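# Move three sand cores from mould onto plywood boards

## Task

Lift three sand cores out of the mould and set them down on the plywood boards next to it, then release them: the elongated core with the rounded nose, plus the two upright bladed cores that stand in the mould half on the robot's right. The remaining two cores must still be standing in the mould at the end.

## Robot and tools

Robot: two six-joint arms, left_arm and right_arm, each with a two-finger gripper. Joint order per arm, used in every command and every result list: waist, shoulder, elbow, wrist pitch, wrist yaw, wrist roll. Stated ranges (rad): waist -2.618 to 3.054, shoulder 0.000 to 3.142, elbow 0.000 to 3.142, wrist pitch -1.571 to 1.571, wrist yaw -1.571 to 1.571, wrist roll -2.094 to 2.094. The true end of each joint may differ from these by up to 0.059 rad either way.

Frames: the scene frame has its origin at table-top height halfway between the nominal arm bases, +z up, +x pointing out over the table, and left_arm on the +y side. Image left/right is not the same as arm left/right. "The robot's right" therefore means the -y half, near right_arm. Calibrated bases in the scene frame: left_arm at (+0.031, +0.345, 0) m, quat_wxyz (+1.000, 0, 0, +0.008); right_arm at (+0.030, -0.335, 0) m, quat_wxyz (+1.000, 0, 0, -0.014). Both bases have +z as up. Each arm reports its end_effector_position (m) and end_effector_quat_wxyz in its own base frame; these may be off by a few cm, more when stretched out. The gripper fingers point along its +z and open and close along its y; the reported point sits between the pads, roughly 1 cm behind the tips.

Command row: always 14 numbers in [-1, 1] covering both arms: left_arm's six joint values then its opening, then right_arm's six joint values then its opening. Joint values are offsets, not poses, counted from the "Joint targets" line as it stood when the action (or move) began, not from the previous row. Scale: 1.0 equals 2.224 rad for waist, shoulder and elbow, and 8.485 rad for the three wrist joints. Opening is absolute: +1 fully open, -1 closed. To keep an arm still, send 0 for its joints and repeat its current opening (a 0 opening is a real half-open command).

execute_actions(actions, cameras): actions is a list of actions; each action is a list of up to 15 rows, one row per 1/30 s step, and a short table repeats its final row until 15 steps pass. An empty list just reports state and images. An action asking a joint more than 0.059 rad beyond its range is rejected for both arms; a malformed action or a failing first action rejects the whole call. A "joint sent to its limit" line means a joint was clipped at its real end. cameras: list of names (cam_left_wrist, cam_right_wrist), omitted/null/["all"] for all, [] for none.

move(target, speed, blend, opening_speed, blocking, cameras): target is one 14-number row or a list of up to 15 rows; every row's joint offsets count from the same starting Joint targets. All joints travel together, so grippers trace curves and nothing avoids obstacles or the other arm. speed: rad/s for the joint with farthest to go, 0.01 to 12.57, default 0.5, one value or one per target. blend: rad of corner rounding per target, default 0. opening_speed: rate of the opening command per second on the -1..+1 scale, at least 0.2; use a low value when closing on cores. blocking=false returns after about 0.5 s while the motion continues. The result adds a "move:" line: done, off_target (resting more than 0.035 rad from target), moving, held, or fault, plus limits=held if steps were withheld. done does not prove contact or its absence.

wait(seconds 0 to 10) lets time pass holding the last commands. stop brakes a running move. zoom_image(camera, region [x0, y0, x1, y1], at most 504x504 px) enlarges part of the latest image of cam_left_wrist or cam_right_wrist (both 896x504). finished_scene(scene) ends the scene irreversibly; call it only when the cores are placed and released.

Results: Joint positions and Joint velocities list each arm's six joints (rad, rad/s) then the finger-pad gap (m; 0.094 fully open). "within noise" means the arm is still. Joint targets are the base for the next offsets. Joint torques are total drive output, offset and noisy; joints 1 to 3 flip sign past ±28 N m. grip_measured is the opening on the command scale; it tracks the command even after touching, so it does not reveal contact. grip_effort_nm is motor effort (negative closing) and stays nonzero at rest. "joint command not followed" means the clearance check altered targets. MOTOR HOT appears at 75 °C; at 90 °C the arm folds and idles, at 100 °C it collapses, so avoid long holds, stretched poses and pushing into unreachable poses.

Motion limits: each joint target can lead its measured angle by only 0.339 rad (big joints) or 2.2 rad (wrists), and targets that would move the gripper over 200 mm are scaled back, so big moves need several actions. To end a push, command targets back past the measured positions.

Gripping: each pad squeezes roughly 50 to 64 N. Sand cores can crush, so close gently and not far below the first-touch reading. Release by commanding an opening well above grip_measured, only once the core rests still on the boards. Avoid: dropping cores, letting go while moving, fast impacts, hard presses, anything leaving the table, knocking over the two cores that stay, and any contact or pinching between the two arms, which can fail the task outright. Loose objects may occasionally get nudged by outside pushes.

Each tool is called after "Emit:" as a command line: name --argument value for each argument, lists and objects as JSON in quotes; but a table of rows of numbers goes row by row, as --pt "numbers of a row", without its own name.

## Session

Emit:
execute_actions --actions '[]'

Scene clock: 0.00 s.
left_arm: end_effector_position=(+0.3631, -0.0246, +0.2028) grip_measured=+1.000 grip_effort_nm=n/a end_effector_quat_wxyz=(+0.569, -0.059, +0.818, -0.064) | right_arm: end_effector_position=(+0.3464, +0.0127, +0.2781) grip_measured=+1.000 grip_effort_nm=n/a end_effector_quat_wxyz=(+0.512, -0.227, +0.829, +0.002)
Joint positions: left_arm=[-0.095 1.034 0.566 0.116 -0.051 -0.203 0.094] | right_arm=[-0.154 1.056 1.018 -0.499 -0.37 -0.476 0.094]
Joint velocities: within noise
Joint torques (N m): no reading
Heat: left arm: 32 °C; right arm: 36 °C.
Joint targets: left_arm=[-0.095 1.027 0.576 0.117 -0.051 -0.202] | right_arm=[-0.154 1.049 1.030 -0.497 -0.374 -0.475]
Tool commands: left_gripper/opening=+1.0 right_gripper/opening=+1.0

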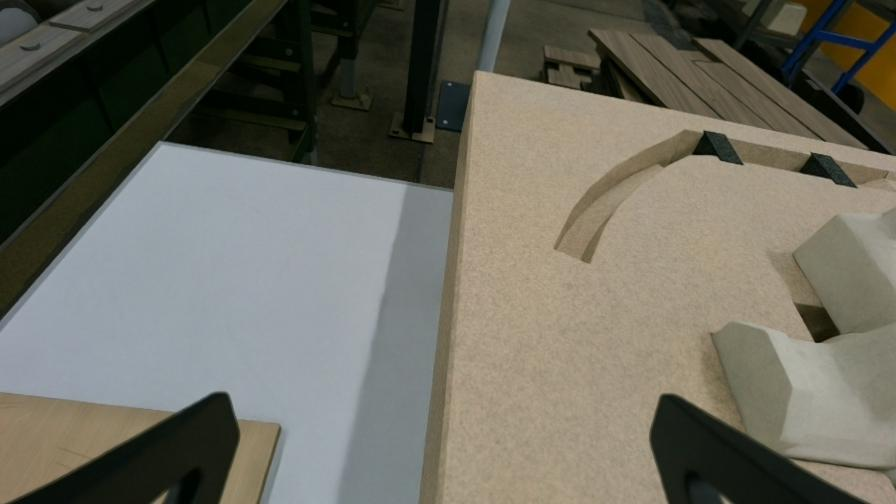

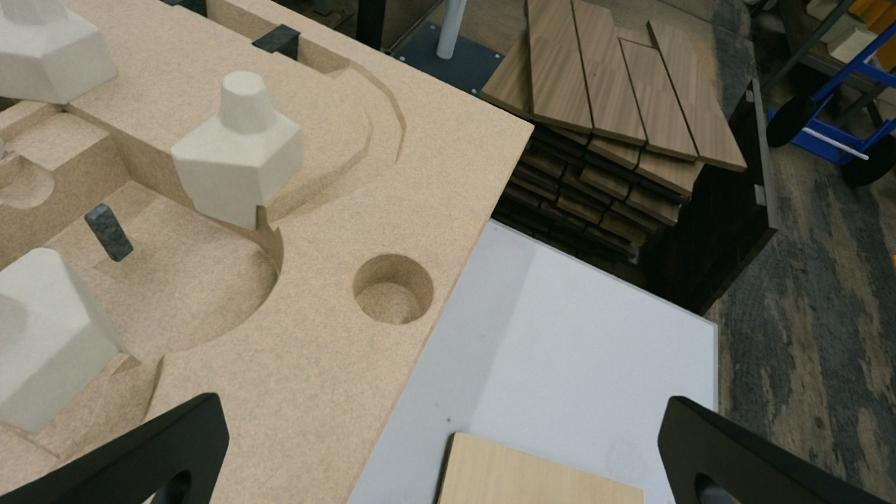

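Emit:
move --target '[-0.137,0.1677,0.3705,-0.1434,0.006,0.0238,1,0.114,0.1578,0.1664,-0.0711,0.0441,0.056,1]' --speed 0.6

Scene clock: 28.37 s.
left_arm: end_effector_position=(+0.3043, -0.1238, +0.2127) grip_measured=+1.000 grip_effort_nm=0.037 end_effector_quat_wxyz=(+0.226, +0.186, +0.955, -0.042) | right_arm: end_effector_position=(+0.3282, +0.0331, +0.2095) grip_measured=+1.000 grip_effort_nm=0.027 end_effector_quat_wxyz=(+0.227, -0.050, +0.973, +0.013)
Joint positions: left_arm=[-0.393 1.387 1.374 -1.094 -0.007 -0.007 0.094] | right_arm=[0.094 1.394 1.369 -1.087 -0.006 -0.008 0.094]
Joint velocities: within noise
Joint torques (N m): left_arm=[-0.35 -3.52 7.25 1.25 0.11 0.02] | right_arm=[0.49 -3.92 8.18 0.71 0.06 0.07]
Heat: left arm: 37 °C; right arm: 39 °C.
Joint targets: left_arm=[-0.400 1.399 1.400 -1.100 0.000 -0.001] | right_arm=[0.100 1.400 1.400 -1.100 0.000 0.000]
move: done

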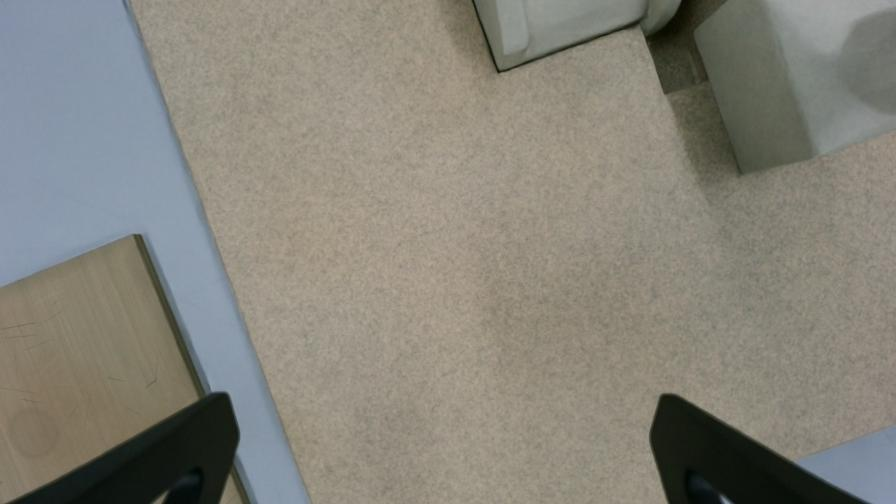

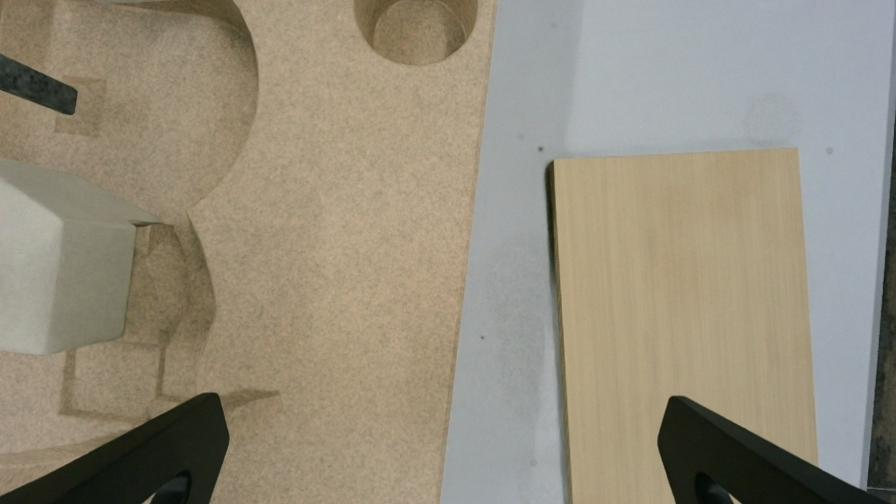

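Emit:
move --target '[-0.045,0,0.135,0,0,0,1,0.18,0,0.135,0,0,0,1]' --speed 0.7

Scene clock: 35.77 s.
left_arm: end_effector_position=(+0.3200, -0.1699, +0.3246) grip_measured=+1.000 grip_effort_nm=0.032 end_effector_quat_wxyz=(+0.358, +0.223, +0.902, -0.089) | right_arm: end_effector_position=(+0.3188, +0.1748, +0.3230) grip_measured=+1.000 grip_effort_nm=0.027 end_effector_quat_wxyz=(+0.357, -0.232, +0.900, +0.091)
Joint positions: left_arm=[-0.494 1.395 1.681 -1.101 -0.006 -0.006 0.094] | right_arm=[0.498 1.398 1.678 -1.096 -0.002 -0.006 0.094]
Joint velocities: within noise
Joint torques (N m): left_arm=[-0.44 -3.9 6.56 1.77 0.09 0.01] | right_arm=[0.25 -4.01 7.36 1.14 0.01 0.04]
Heat: left arm: 36 °C; right arm: 38 °C.
Joint targets: left_arm=[-0.500 1.399 1.700 -1.099 0.000 -0.001] | right_arm=[0.501 1.400 1.700 -1.100 0.000 0.001]
move: done

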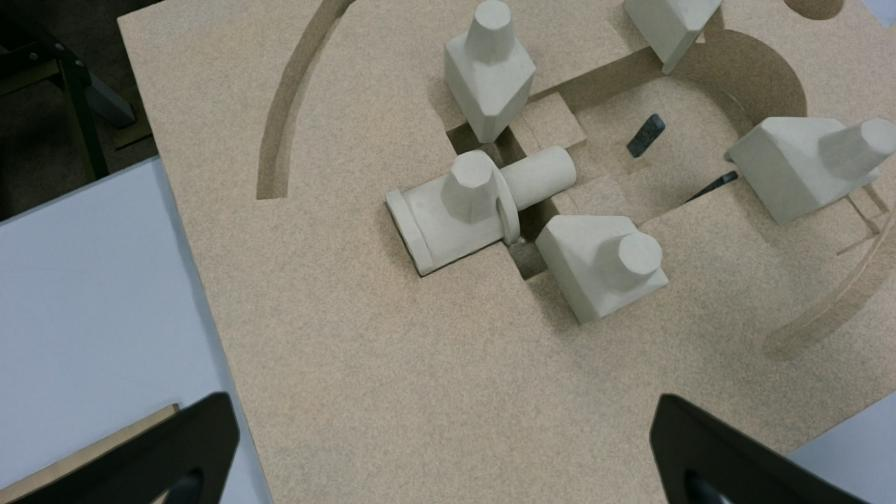

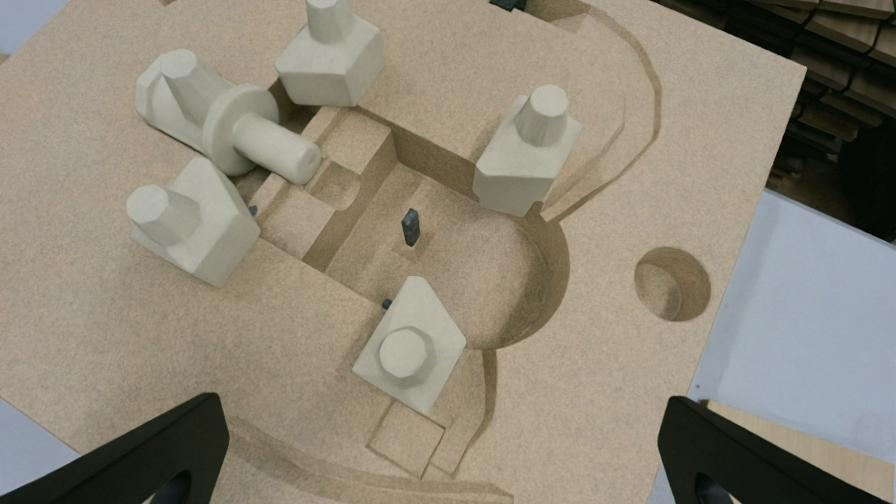

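Emit:
zoom_image --camera "cam_right_wrist" --region '[340, 60, 620, 440]'

Emit:
zoom_image --camera "cam_right_wrist" --region '[110, 0, 400, 300]'

Emit:
zoom_image --camera "cam_left_wrist" --region '[380, 0, 896, 340]'

Scaled by 1.326.

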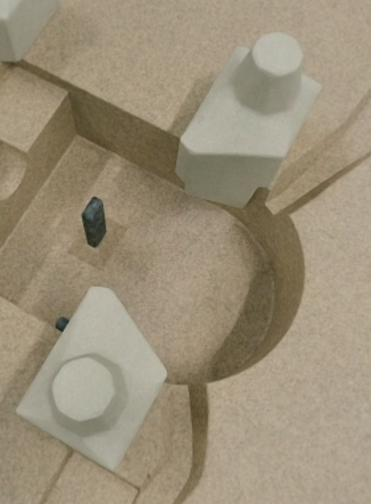

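Scaled by 1.680.

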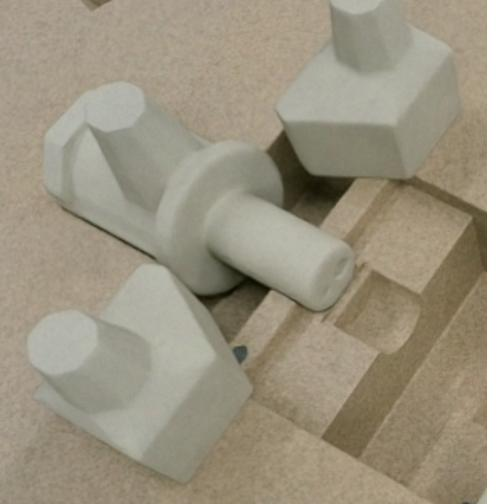

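Region (380, 0, 896, 340) is 516x340 pixels. A region can be at most 504 by 504 pixels.

Emit:
move --target '[-0.0126,0.1574,0.0624,0.0011,0,0,1,0.0243,0.056,-0.0414,-0.0099,0,0,1]' --speed 0.6

Scene clock: 98.73 s.
left_arm: end_effector_position=(+0.3775, -0.2140, +0.2425) grip_measured=+1.000 grip_effort_nm=0.027 end_effector_quat_wxyz=(+0.259, +0.244, +0.932, -0.067) | right_arm: end_effector_position=(+0.3086, +0.1904, +0.2450) grip_measured=+1.000 grip_effort_nm=0.032 end_effector_quat_wxyz=(+0.234, -0.266, +0.933, +0.066)
Joint positions: left_arm=[-0.52 1.745 1.814 -1.098 -0.006 -0.006 0.094] | right_arm=[0.549 1.522 1.613 -1.171 -0.002 -0.006 0.094]
Joint velocities: within noise
Joint torques (N m): left_arm=[-0.66 -7.06 7.19 1.54 0.08 0.01] | right_arm=[0.47 -5.19 5.19 0.74 0.01 0.04]
Heat: left arm: 37 °C; right arm: 37 °C.
Joint targets: left_arm=[-0.528 1.749 1.839 -1.090 0.000 -0.001] | right_arm=[0.555 1.525 1.608 -1.184 0.000 0.001]
move: done

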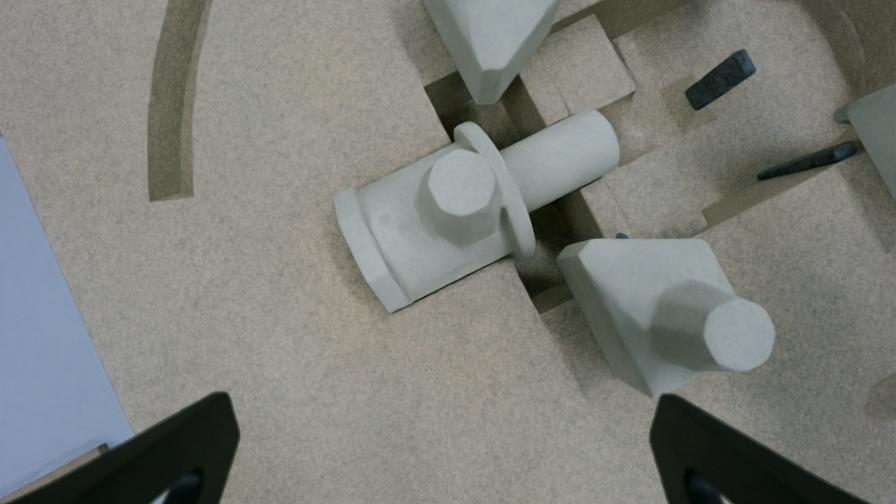

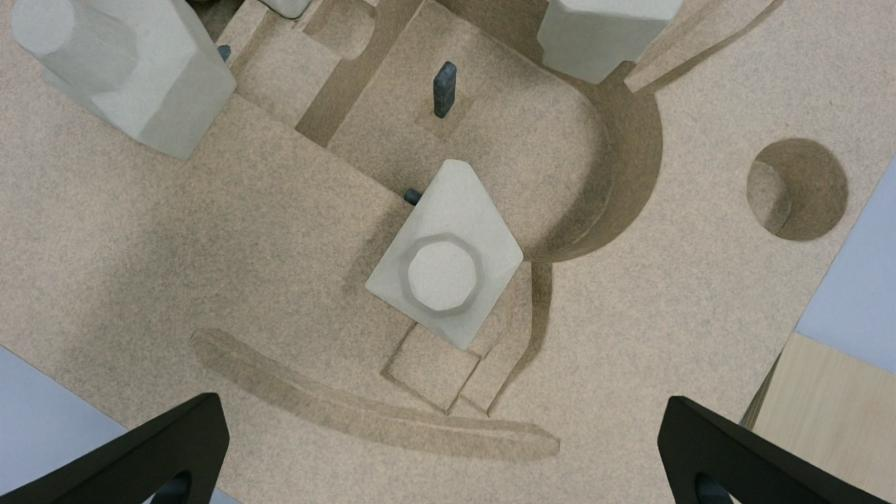

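Emit:
move --target '[0,0,0,0,0,0,1,0.0618,0.1106,0.0782,-0.0046,0.0367,0.0808,1]' --speed 0.7

Scene clock: 141.23 s.
left_arm: end_effector_position=(+0.3775, -0.2140, +0.2425) grip_measured=+1.000 grip_effort_nm=0.032 end_effector_quat_wxyz=(+0.259, +0.244, +0.932, -0.067) | right_arm: end_effector_position=(+0.3407, +0.2134, +0.2096) grip_measured=+1.000 grip_effort_nm=0.022 end_effector_quat_wxyz=(+0.227, +0.020, +0.974, -0.004)
Joint positions: left_arm=[-0.52 1.745 1.814 -1.098 -0.006 -0.006 0.094] | right_arm=[0.687 1.762 1.752 -1.208 0.297 0.676 0.094]
Joint velocities: within noise
Joint torques (N m): left_arm=[-0.53 -6.95 7.21 1.54 0.08 0.01] | right_arm=[0.44 -6.6 7.88 0.52 0.27 0.09]
Heat: left arm: 38 °C; right arm: 36 °C.
Joint targets: left_arm=[-0.528 1.749 1.839 -1.090 0.000 -0.001] | right_arm=[0.692 1.771 1.782 -1.223 0.311 0.686]
move: done

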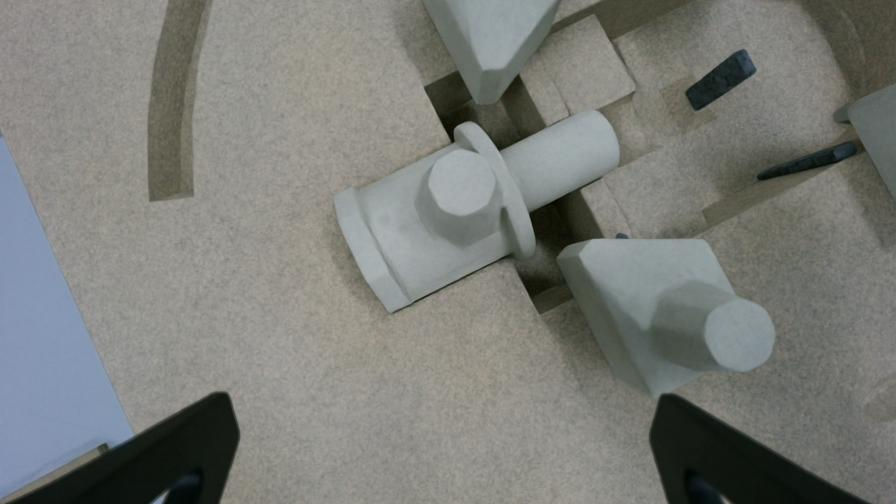

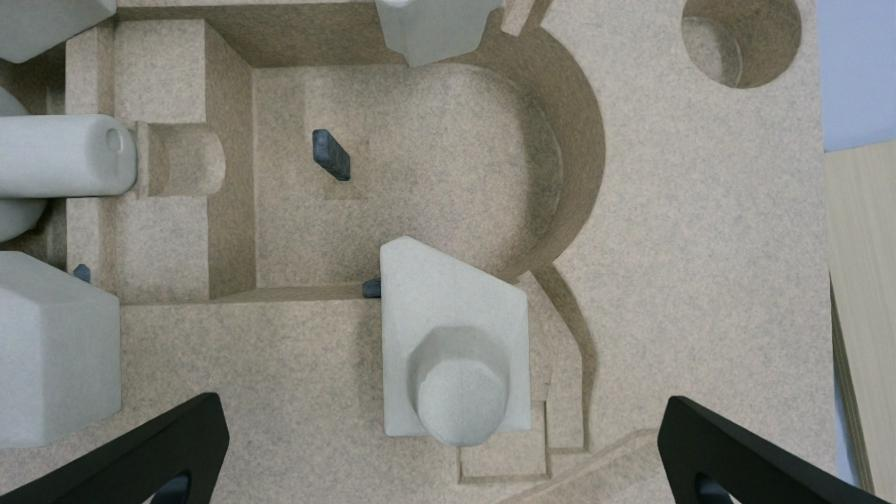

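Emit:
move --target '[0,0,0,0,0,0,1,-0.0085,-0.0102,-0.1474,0.0366,-0.0006,-0.0024,1]' --speed 0.25 --cameras '["cam_right_wrist"]'

Scene clock: 156.10 s.
left_arm: end_effector_position=(+0.3775, -0.2140, +0.2425) grip_measured=+1.000 grip_effort_nm=0.027 end_effector_quat_wxyz=(+0.259, +0.244, +0.932, -0.067) | right_arm: end_effector_position=(+0.3444, +0.2125, +0.1355) grip_measured=+1.000 grip_effort_nm=0.027 end_effector_quat_wxyz=(+0.221, +0.020, +0.975, -0.010)
Joint positions: left_arm=[-0.52 1.745 1.814 -1.098 -0.006 -0.006 0.094] | right_arm=[0.68 1.762 1.461 -0.933 0.298 0.671 0.094]
Joint velocities: within noise
Joint torques (N m): left_arm=[-0.49 -7.05 7.2 1.53 0.09 0.01] | right_arm=[-0.58 -8.54 5.12 0.79 0.21 -0.11]
Heat: left arm: 39 °C; right arm: 37 °C.
Joint targets: left_arm=[-0.528 1.749 1.839 -1.090 0.000 -0.001] | right_arm=[0.673 1.748 1.454 -0.912 0.306 0.666]
move: done
Images, in order (width x height): cam_right_wrist 896x504.

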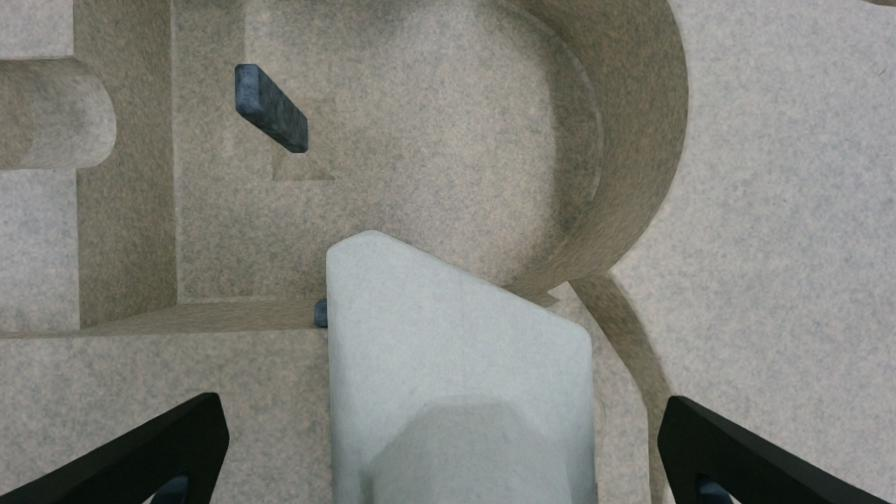

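Emit:
move --target '[0,0,0,0,0,0,1,-0.008,0,0,0,0,0,0.15]' --speed 0.25 --opening_speed 0.8 --cameras '["cam_right_wrist"]'

Emit:
move --target '[0,0,0,0,0,0,1,0,0,0,0,0,0,-0.03]' --opening_speed 0.2 --cameras '["cam_right_wrist"]'

Scene clock: 163.23 s.
left_arm: end_effector_position=(+0.3775, -0.2140, +0.2425) grip_measured=+1.000 grip_effort_nm=0.022 end_effector_quat_wxyz=(+0.259, +0.244, +0.932, -0.067) | right_arm: end_effector_position=(+0.3498, +0.2077, +0.1361) grip_measured=+0.153 grip_effort_nm=-0.642 end_effector_quat_wxyz=(+0.223, +0.029, +0.974, -0.008)
Joint positions: left_arm=[-0.52 1.745 1.814 -1.098 -0.006 -0.006 0.094] | right_arm=[0.661 1.762 1.461 -0.923 0.294 0.669 0.054]
Joint velocities: within noise
Joint torques (N m): left_arm=[-0.58 -7.04 7.23 1.55 0.1 0] | right_arm=[-0.46 -8.54 5.15 0.75 0.24 -0.07]
Heat: left arm: 39 °C; right arm: 36 °C.
Joint targets: left_arm=[-0.528 1.749 1.839 -1.090 0.000 -0.001] | right_arm=[0.655 1.748 1.454 -0.912 0.306 0.666]
move: done
Images, in order (width x height): cam_right_wrist 896x504.

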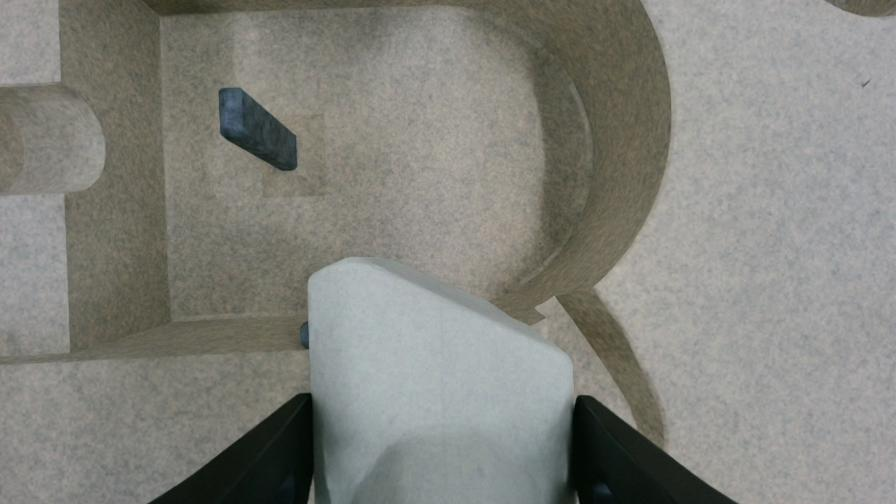

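Scene clock: 164.33 s.
left_arm: end_effector_position=(+0.3775, -0.2140, +0.2425) grip_measured=+1.000 grip_effort_nm=0.037 end_effector_quat_wxyz=(+0.259, +0.244, +0.932, -0.067) | right_arm: end_effector_position=(+0.3498, +0.2077, +0.1361) grip_measured=+0.139 grip_effort_nm=-1.004 end_effector_quat_wxyz=(+0.223, +0.029, +0.974, -0.008)
Joint positions: left_arm=[-0.52 1.745 1.814 -1.098 -0.006 -0.006 0.094] | right_arm=[0.661 1.762 1.461 -0.923 0.294 0.669 0.054]
Joint velocities: within noise
Joint torques (N m): left_arm=[-0.53 -6.95 7.19 1.5 0.08 0.01] | right_arm=[-0.47 -8.53 5.16 0.74 0.24 -0.08]
Heat: left arm: 39 °C; right arm: 36 °C.
Joint targets: left_arm=[-0.528 1.749 1.839 -1.090 0.000 -0.001] | right_arm=[0.655 1.748 1.454 -0.912 0.306 0.666]
move: done
Images, in order (width x height): cam_right_wrist 896x504.

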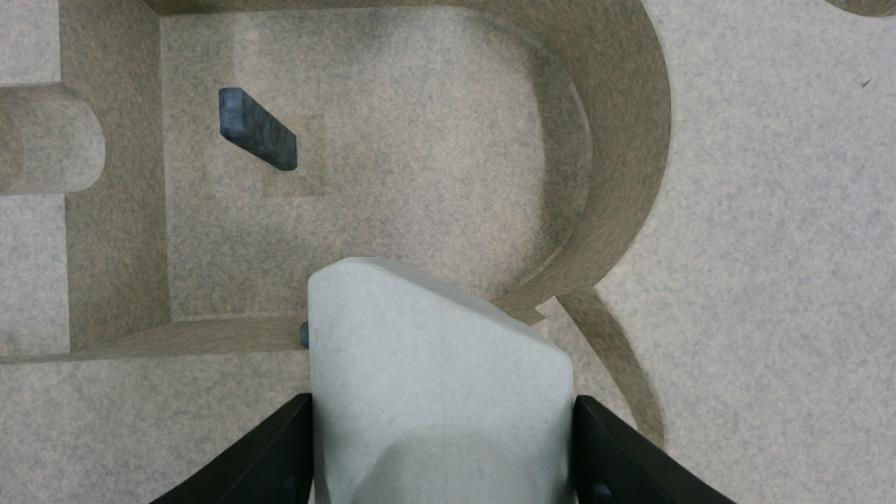

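Emit:
move --pt "0 0 0 0 0 0 1 0 0.0044 0.0947 -0.0238 0 0 -0.03" --pt "0 0 0 0 0 0 1 0 0.0362 0.2455 -0.055 0 0 -0.03" --speed 0.25 --blend 0.05

Scene clock: 173.40 s.
left_arm: end_effector_position=(+0.3775, -0.2140, +0.2425) grip_measured=+1.000 grip_effort_nm=0.032 end_effector_quat_wxyz=(+0.259, +0.244, +0.932, -0.067) | right_arm: end_effector_position=(+0.3434, +0.2040, +0.2364) grip_measured=+0.139 grip_effort_nm=-1.009 end_effector_quat_wxyz=(+0.210, +0.027, +0.977, -0.016)
Joint positions: left_arm=[-0.52 1.745 1.814 -1.098 -0.006 -0.006 0.094] | right_arm=[0.661 1.826 1.958 -1.387 0.288 0.669 0.054]
Joint velocities: within noise
Joint torques (N m): left_arm=[-0.59 -6.94 7.28 1.53 0.08 -0.01] | right_arm=[-0.53 -7.39 8.66 0.68 0.3 -0.07]
Heat: left arm: 39 °C; right arm: 36 °C.
Joint targets: left_arm=[-0.528 1.749 1.839 -1.090 0.000 -0.001] | right_arm=[0.655 1.829 2.000 -1.379 0.306 0.666]
move: off_target (right_arm); right_arm: the elbow is farthest, 0.043 rad from its target

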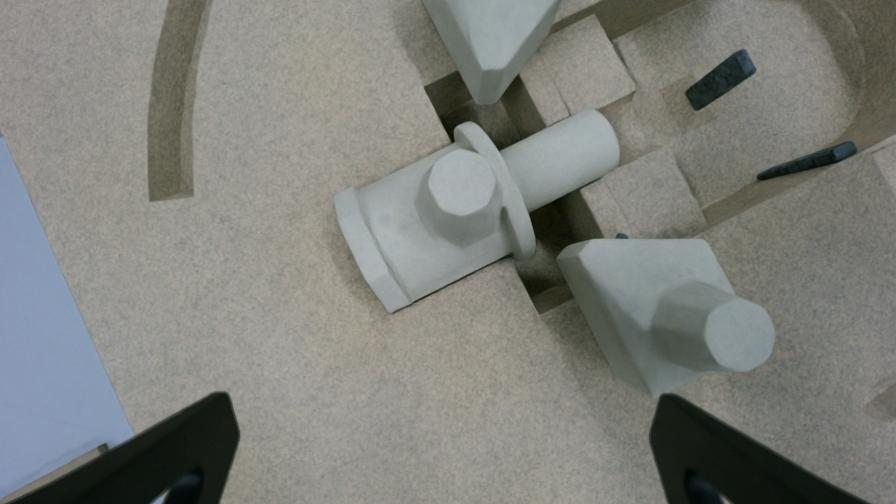

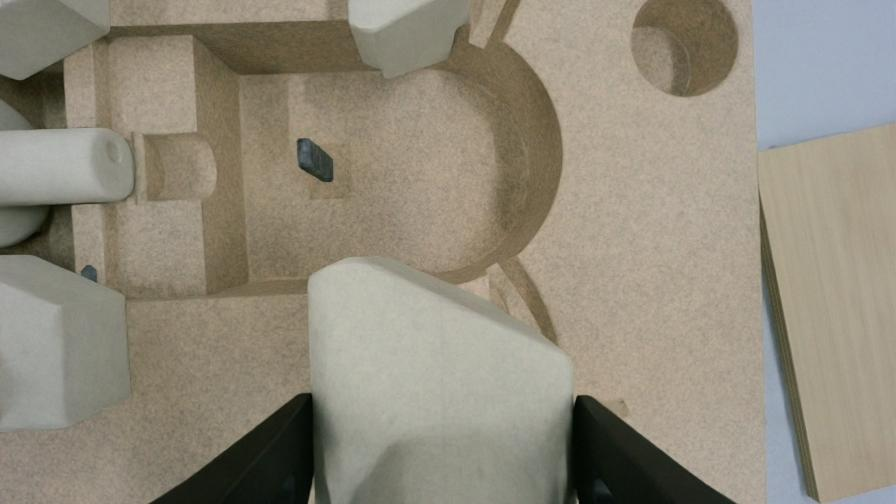

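Emit:
move --target '[0,0,0,0.0695,0.0825,0,1,0,0,0,0,0,0,-0.03]' --speed 0.8 --cameras '["cam_left_wrist"]'

Scene clock: 179.10 s.
left_arm: end_effector_position=(+0.3726, -0.3424, +0.3650) grip_measured=+1.000 grip_effort_nm=0.032 end_effector_quat_wxyz=(+0.410, +0.376, +0.726, -0.405) | right_arm: end_effector_position=(+0.3432, +0.2038, +0.2362) grip_measured=+0.139 grip_effort_nm=-1.009 end_effector_quat_wxyz=(+0.209, +0.027, +0.977, -0.016)
Joint positions: left_arm=[-0.52 1.745 1.814 -0.518 0.686 -0.006 0.094] | right_arm=[0.661 1.826 1.958 -1.388 0.288 0.669 0.054]
Joint velocities: within noise
Joint torques (N m): left_arm=[-0.55 -7.38 7.62 2.16 0.39 0] | right_arm=[-0.47 -7.41 8.66 0.67 0.3 -0.07]
Heat: left arm: 39 °C; right arm: 37 °C.
Joint targets: left_arm=[-0.528 1.749 1.839 -0.501 0.700 -0.001] | right_arm=[0.655 1.829 2.000 -1.379 0.306 0.666]
move: off_target (right_arm); right_arm: the elbow is farthest, 0.042 rad from its target
Images, in order (width x height): cam_left_wrist 896x504.

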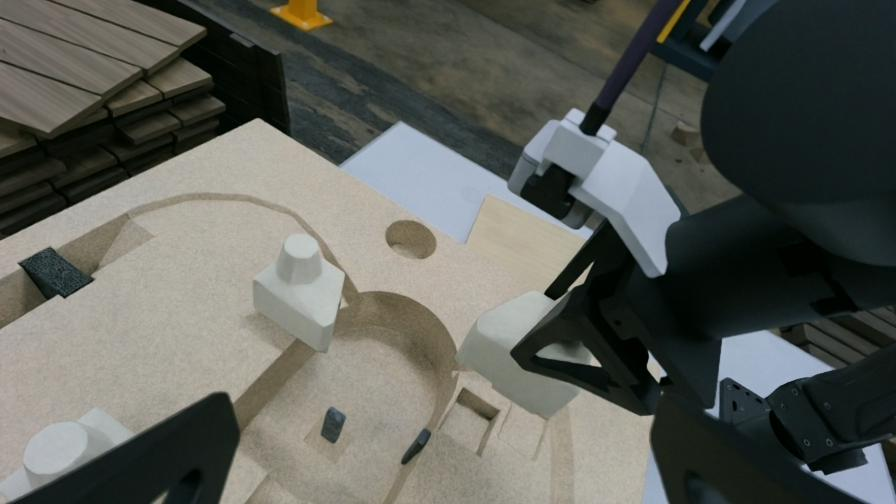

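Emit:
zoom_image --camera "cam_left_wrist" --region '[420, 250, 680, 460]'

Scaled by 1.938.

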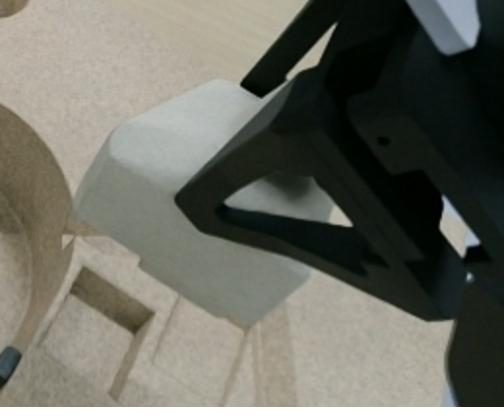

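Emit:
move --target '[0,0,0,0,0,0,1,0,0,0,0,0,0.11,-0.03]' --speed 0.8 --cameras '["cam_left_wrist"]'

Emit:
zoom_image --camera "cam_left_wrist" --region '[420, 250, 680, 460]'

Scene clock: 201.40 s.
left_arm: end_effector_position=(+0.3726, -0.3425, +0.3653) grip_measured=+1.000 grip_effort_nm=0.032 end_effector_quat_wxyz=(+0.410, +0.376, +0.725, -0.406) | right_arm: end_effector_position=(+0.3429, +0.2039, +0.2361) grip_measured=+0.139 grip_effort_nm=-1.004 end_effector_quat_wxyz=(+0.194, +0.457, +0.865, +0.078)
Joint positions: left_arm=[-0.52 1.745 1.814 -0.517 0.686 -0.006 0.094] | right_arm=[0.661 1.826 1.958 -1.389 0.286 1.587 0.054]
Joint velocities: within noise
Joint torques (N m): left_arm=[-0.51 -7.5 7.6 2.15 0.37 0.01] | right_arm=[-0.46 -7.41 8.68 0.69 0.31 0.09]
Heat: left arm: 40 °C; right arm: 38 °C.
Joint targets: left_arm=[-0.528 1.749 1.839 -0.500 0.699 -0.001] | right_arm=[0.655 1.829 2.000 -1.379 0.306 1.599]
move: off_target (right_arm); right_arm: the elbow is farthest, 0.042 rad from its target
Images, in order (width x height): cam_left_wrist 896x504.

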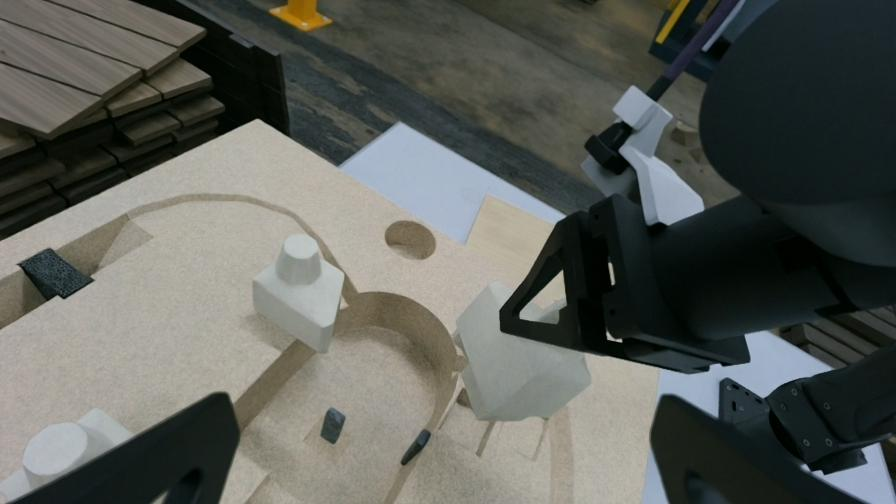

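Scaled by 1.938.

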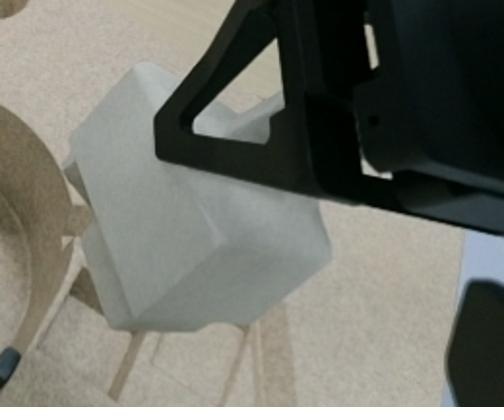

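Emit:
move --target '[0,0,0,0,0,0,1,0,0,0,0,0,0.053,-0.03]' --speed 0.8 --cameras '["cam_left_wrist"]'

Emit:
zoom_image --camera "cam_left_wrist" --region '[430, 260, 620, 440]'

Scene clock: 208.90 s.
left_arm: end_effector_position=(+0.3725, -0.3426, +0.3653) grip_measured=+1.000 grip_effort_nm=0.037 end_effector_quat_wxyz=(+0.410, +0.376, +0.725, -0.406) | right_arm: end_effector_position=(+0.3427, +0.2041, +0.2360) grip_measured=+0.139 grip_effort_nm=-1.004 end_effector_quat_wxyz=(+0.171, +0.638, +0.742, +0.119)
Joint positions: left_arm=[-0.52 1.745 1.814 -0.517 0.687 -0.006 0.094] | right_arm=[0.661 1.826 1.958 -1.389 0.285 2.035 0.054]
Joint velocities: within noise
Joint torques (N m): left_arm=[-0.53 -7.42 7.6 2.15 0.37 0] | right_arm=[-0.46 -7.39 8.68 0.69 0.32 0.07]
Heat: left arm: 40 °C; right arm: 39 °C.
Joint targets: left_arm=[-0.528 1.749 1.839 -0.500 0.700 -0.001] | right_arm=[0.655 1.829 2.000 -1.379 0.306 2.049]
move: off_target (right_arm); right_arm: the elbow is farthest, 0.042 rad from its target
Images, in order (width x height): cam_left_wrist 896x504.

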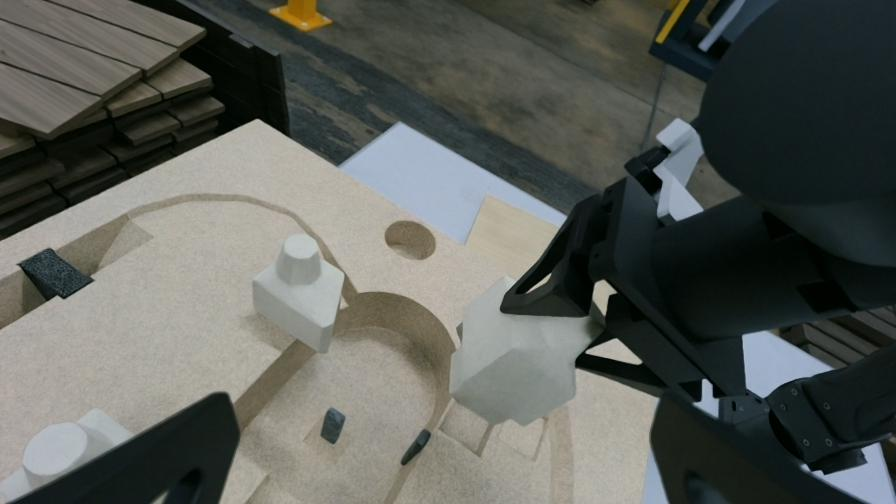

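Scaled by 2.653.

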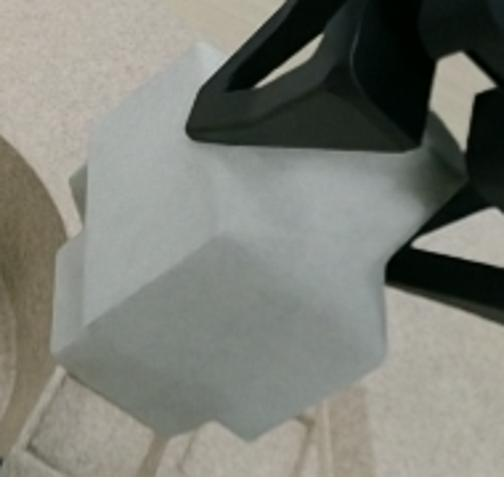

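Emit:
move --target '[-0.0417,0.1769,0.2234,-0.0888,-0.114,-0.0518,1,-0.4166,-0.0503,-0.0692,0.0195,-0.0361,-0.2415,-0.03]' --speed 0.7

Scene clock: 234.10 s.
left_arm: end_effector_position=(+0.4403, -0.2543, +0.2370) grip_measured=+1.000 grip_effort_nm=0.027 end_effector_quat_wxyz=(+0.278, +0.055, +0.959, -0.021) | right_arm: end_effector_position=(+0.3900, -0.1087, +0.2241) grip_measured=+0.139 grip_effort_nm=-1.004 end_effector_quat_wxyz=(+0.187, +0.137, +0.972, -0.027)
Joint positions: left_arm=[-0.613 2.121 2.311 -1.248 -0.25 -0.432 0.094] | right_arm=[-0.272 1.771 1.843 -1.262 0.005 0.008 0.054]
Joint velocities: within noise
Joint torques (N m): left_arm=[-0.65 -8.47 6.8 1.32 -0.3 -0.17] | right_arm=[0.03 -11.85 5.63 1.14 -0.05 -0.1]
Heat: left arm: 40 °C; right arm: 41 °C.
Joint targets: left_arm=[-0.621 2.143 2.336 -1.254 -0.268 -0.440] | right_arm=[-0.271 1.717 1.846 -1.214 0.000 0.000]
move: off_target (right_arm); right_arm: the shoulder is farthest, 0.054 rad from its target

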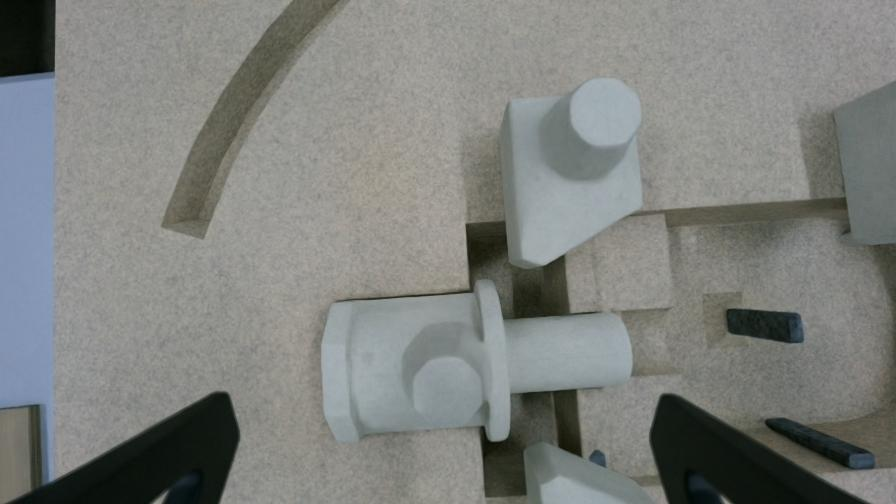

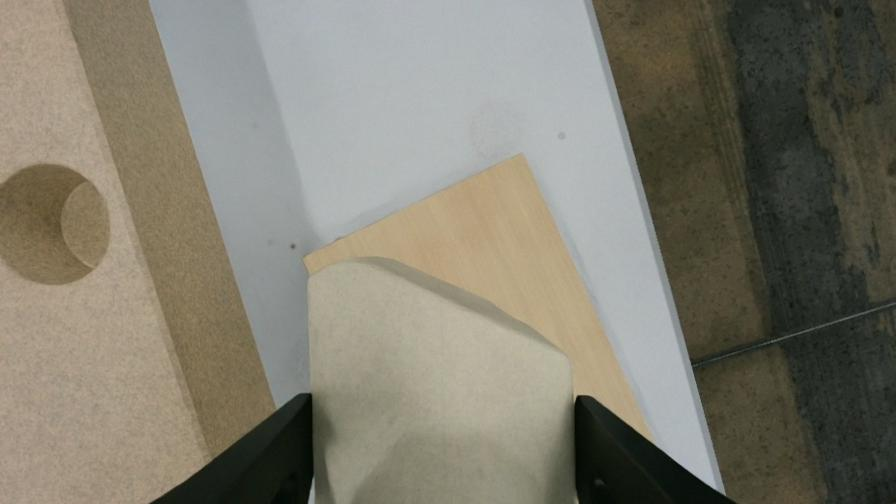

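Emit:
move --target '[0.0027,-0.0414,-0.1987,0.0415,0,0,1,0,-0.0615,-0.2964,0.068,0,0,-0.03]' --speed 0.35

Scene clock: 259.00 s.
left_arm: end_effector_position=(+0.4455, -0.2567, +0.1428) grip_measured=+1.000 grip_effort_nm=0.032 end_effector_quat_wxyz=(+0.259, +0.058, +0.964, -0.006) | right_arm: end_effector_position=(+0.3712, -0.1034, +0.1036) grip_measured=+0.139 grip_effort_nm=-1.009 end_effector_quat_wxyz=(+0.210, +0.136, +0.968, -0.030)
Joint positions: left_arm=[-0.613 2.094 1.904 -0.918 -0.256 -0.432 0.094] | right_arm=[-0.272 1.63 1.18 -0.693 0.004 0.007 0.054]
Joint velocities: within noise
Joint torques (N m): left_arm=[-0.17 -13.45 4.46 1.46 -0.25 -0.17] | right_arm=[0.08 -10.58 6.2 1.29 -0.05 -0.12]
Heat: left arm: 39 °C; right arm: 43 °C.
Joint targets: left_arm=[-0.615 2.051 1.894 -0.902 -0.268 -0.440] | right_arm=[-0.271 1.580 1.187 -0.637 0.000 0.000]
move: off_target (left_arm, right_arm); left_arm: the shoulder is farthest, 0.043 rad from its target; right_arm: the wrist pitch is farthest, 0.056 rad from its target

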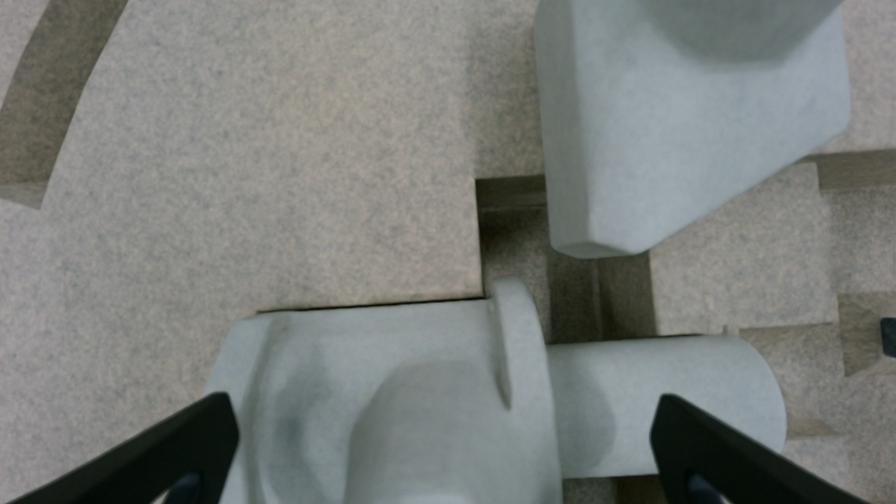

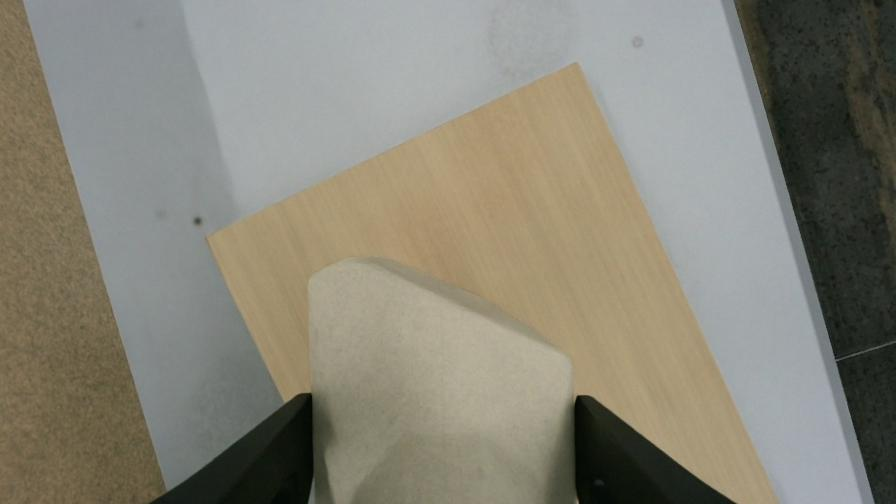

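Emit:
move --target '[0,-0.0135,0,0,0,0,1,0,0.0101,-0.016,0.0086,0,0,-0.03]' --speed 0.15

Scene clock: 278.37 s.
left_arm: end_effector_position=(+0.4451, -0.2564, +0.1567) grip_measured=+1.000 grip_effort_nm=0.032 end_effector_quat_wxyz=(+0.271, +0.056, +0.961, -0.013) | right_arm: end_effector_position=(+0.3772, -0.1050, +0.0993) grip_measured=+0.139 grip_effort_nm=-1.004 end_effector_quat_wxyz=(+0.227, +0.136, +0.964, -0.032)
Joint positions: left_arm=[-0.613 2.066 1.904 -0.916 -0.256 -0.432 0.094] | right_arm=[-0.272 1.63 1.147 -0.624 0.004 0.007 0.054]
Joint velocities: within noise
Joint torques (N m): left_arm=[-0.08 -13.5 4.46 1.5 -0.26 -0.16] | right_arm=[0.05 -8.69 6.02 1.39 -0.05 -0.11]
Heat: left arm: 50 °C; right arm: 45 °C.
Joint targets: left_arm=[-0.615 2.021 1.894 -0.902 -0.268 -0.440] | right_arm=[-0.271 1.602 1.151 -0.564 0.000 0.000]
move: off_target (left_arm, right_arm); left_arm: the shoulder is farthest, 0.045 rad from its target; right_arm: the wrist pitch is farthest, 0.060 rad from its target

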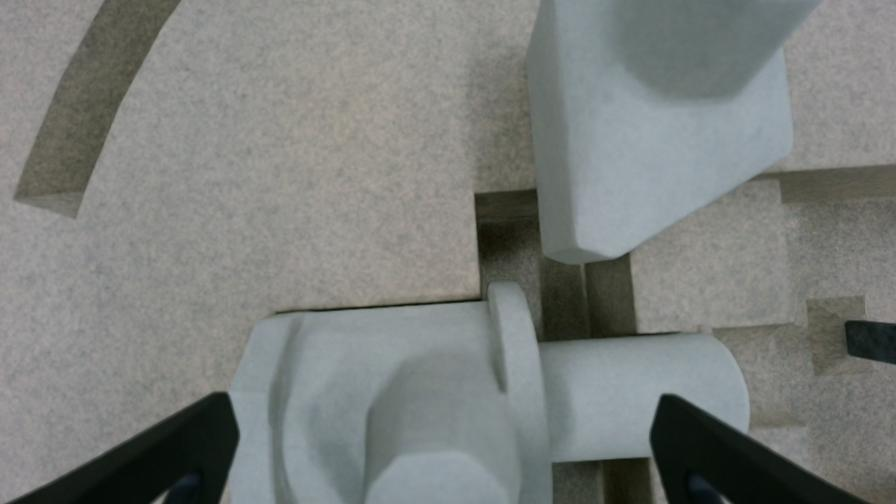

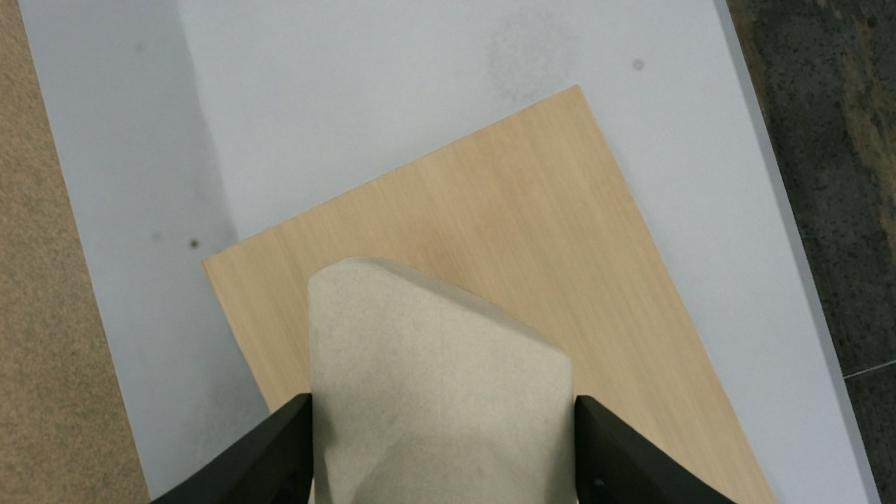

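Emit:
move --target '[0,0,0,0,0,0,-0.6,0,0.0101,-0.016,0.0086,0,0,-0.03]' --speed 0.15 --opening_speed 0.5

Scene clock: 292.27 s.
left_arm: end_effector_position=(+0.4452, -0.2560, +0.1567) grip_measured=-0.314 grip_effort_nm=-0.999 end_effector_quat_wxyz=(+0.272, +0.055, +0.961, -0.012) | right_arm: end_effector_position=(+0.3838, -0.1069, +0.0962) grip_measured=+0.139 grip_effort_nm=-0.999 end_effector_quat_wxyz=(+0.247, +0.135, +0.959, -0.035)
Joint positions: left_arm=[-0.613 2.066 1.904 -0.917 -0.258 -0.432 0.032] | right_arm=[-0.272 1.63 1.115 -0.551 0.004 0.006 0.054]
Joint velocities: within noise
Joint torques (N m): left_arm=[-0.14 -13.44 4.46 1.49 -0.22 -0.17] | right_arm=[0.05 -6.87 5.79 1.45 -0.05 -0.11]
Heat: left arm: 53 °C; right arm: 43 °C.
Joint targets: left_arm=[-0.615 2.021 1.894 -0.902 -0.268 -0.440] | right_arm=[-0.271 1.625 1.116 -0.491 0.000 0.000]
move: off_target (left_arm, right_arm); left_arm: the shoulder is farthest, 0.045 rad from its target; right_arm: the wrist pitch is farthest, 0.060 rad from its target

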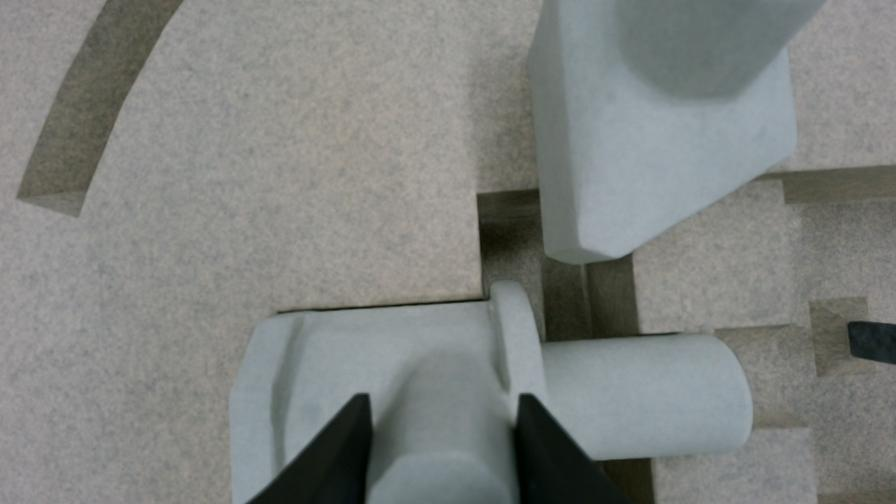

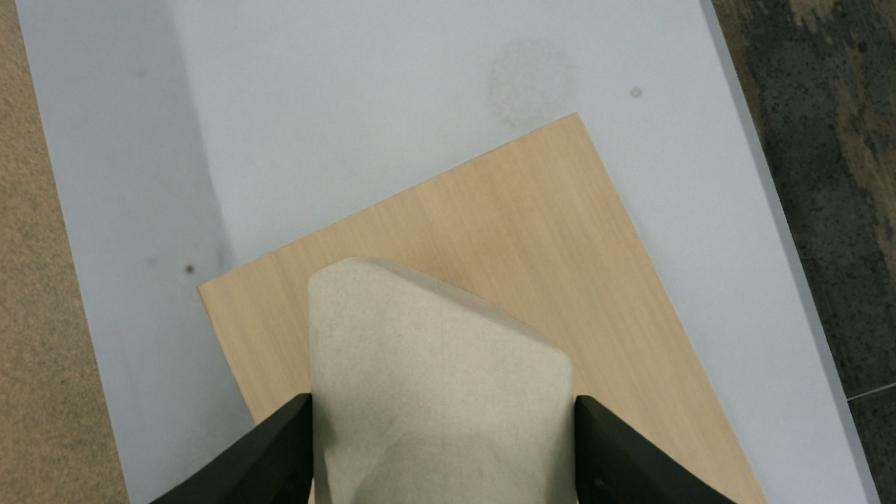

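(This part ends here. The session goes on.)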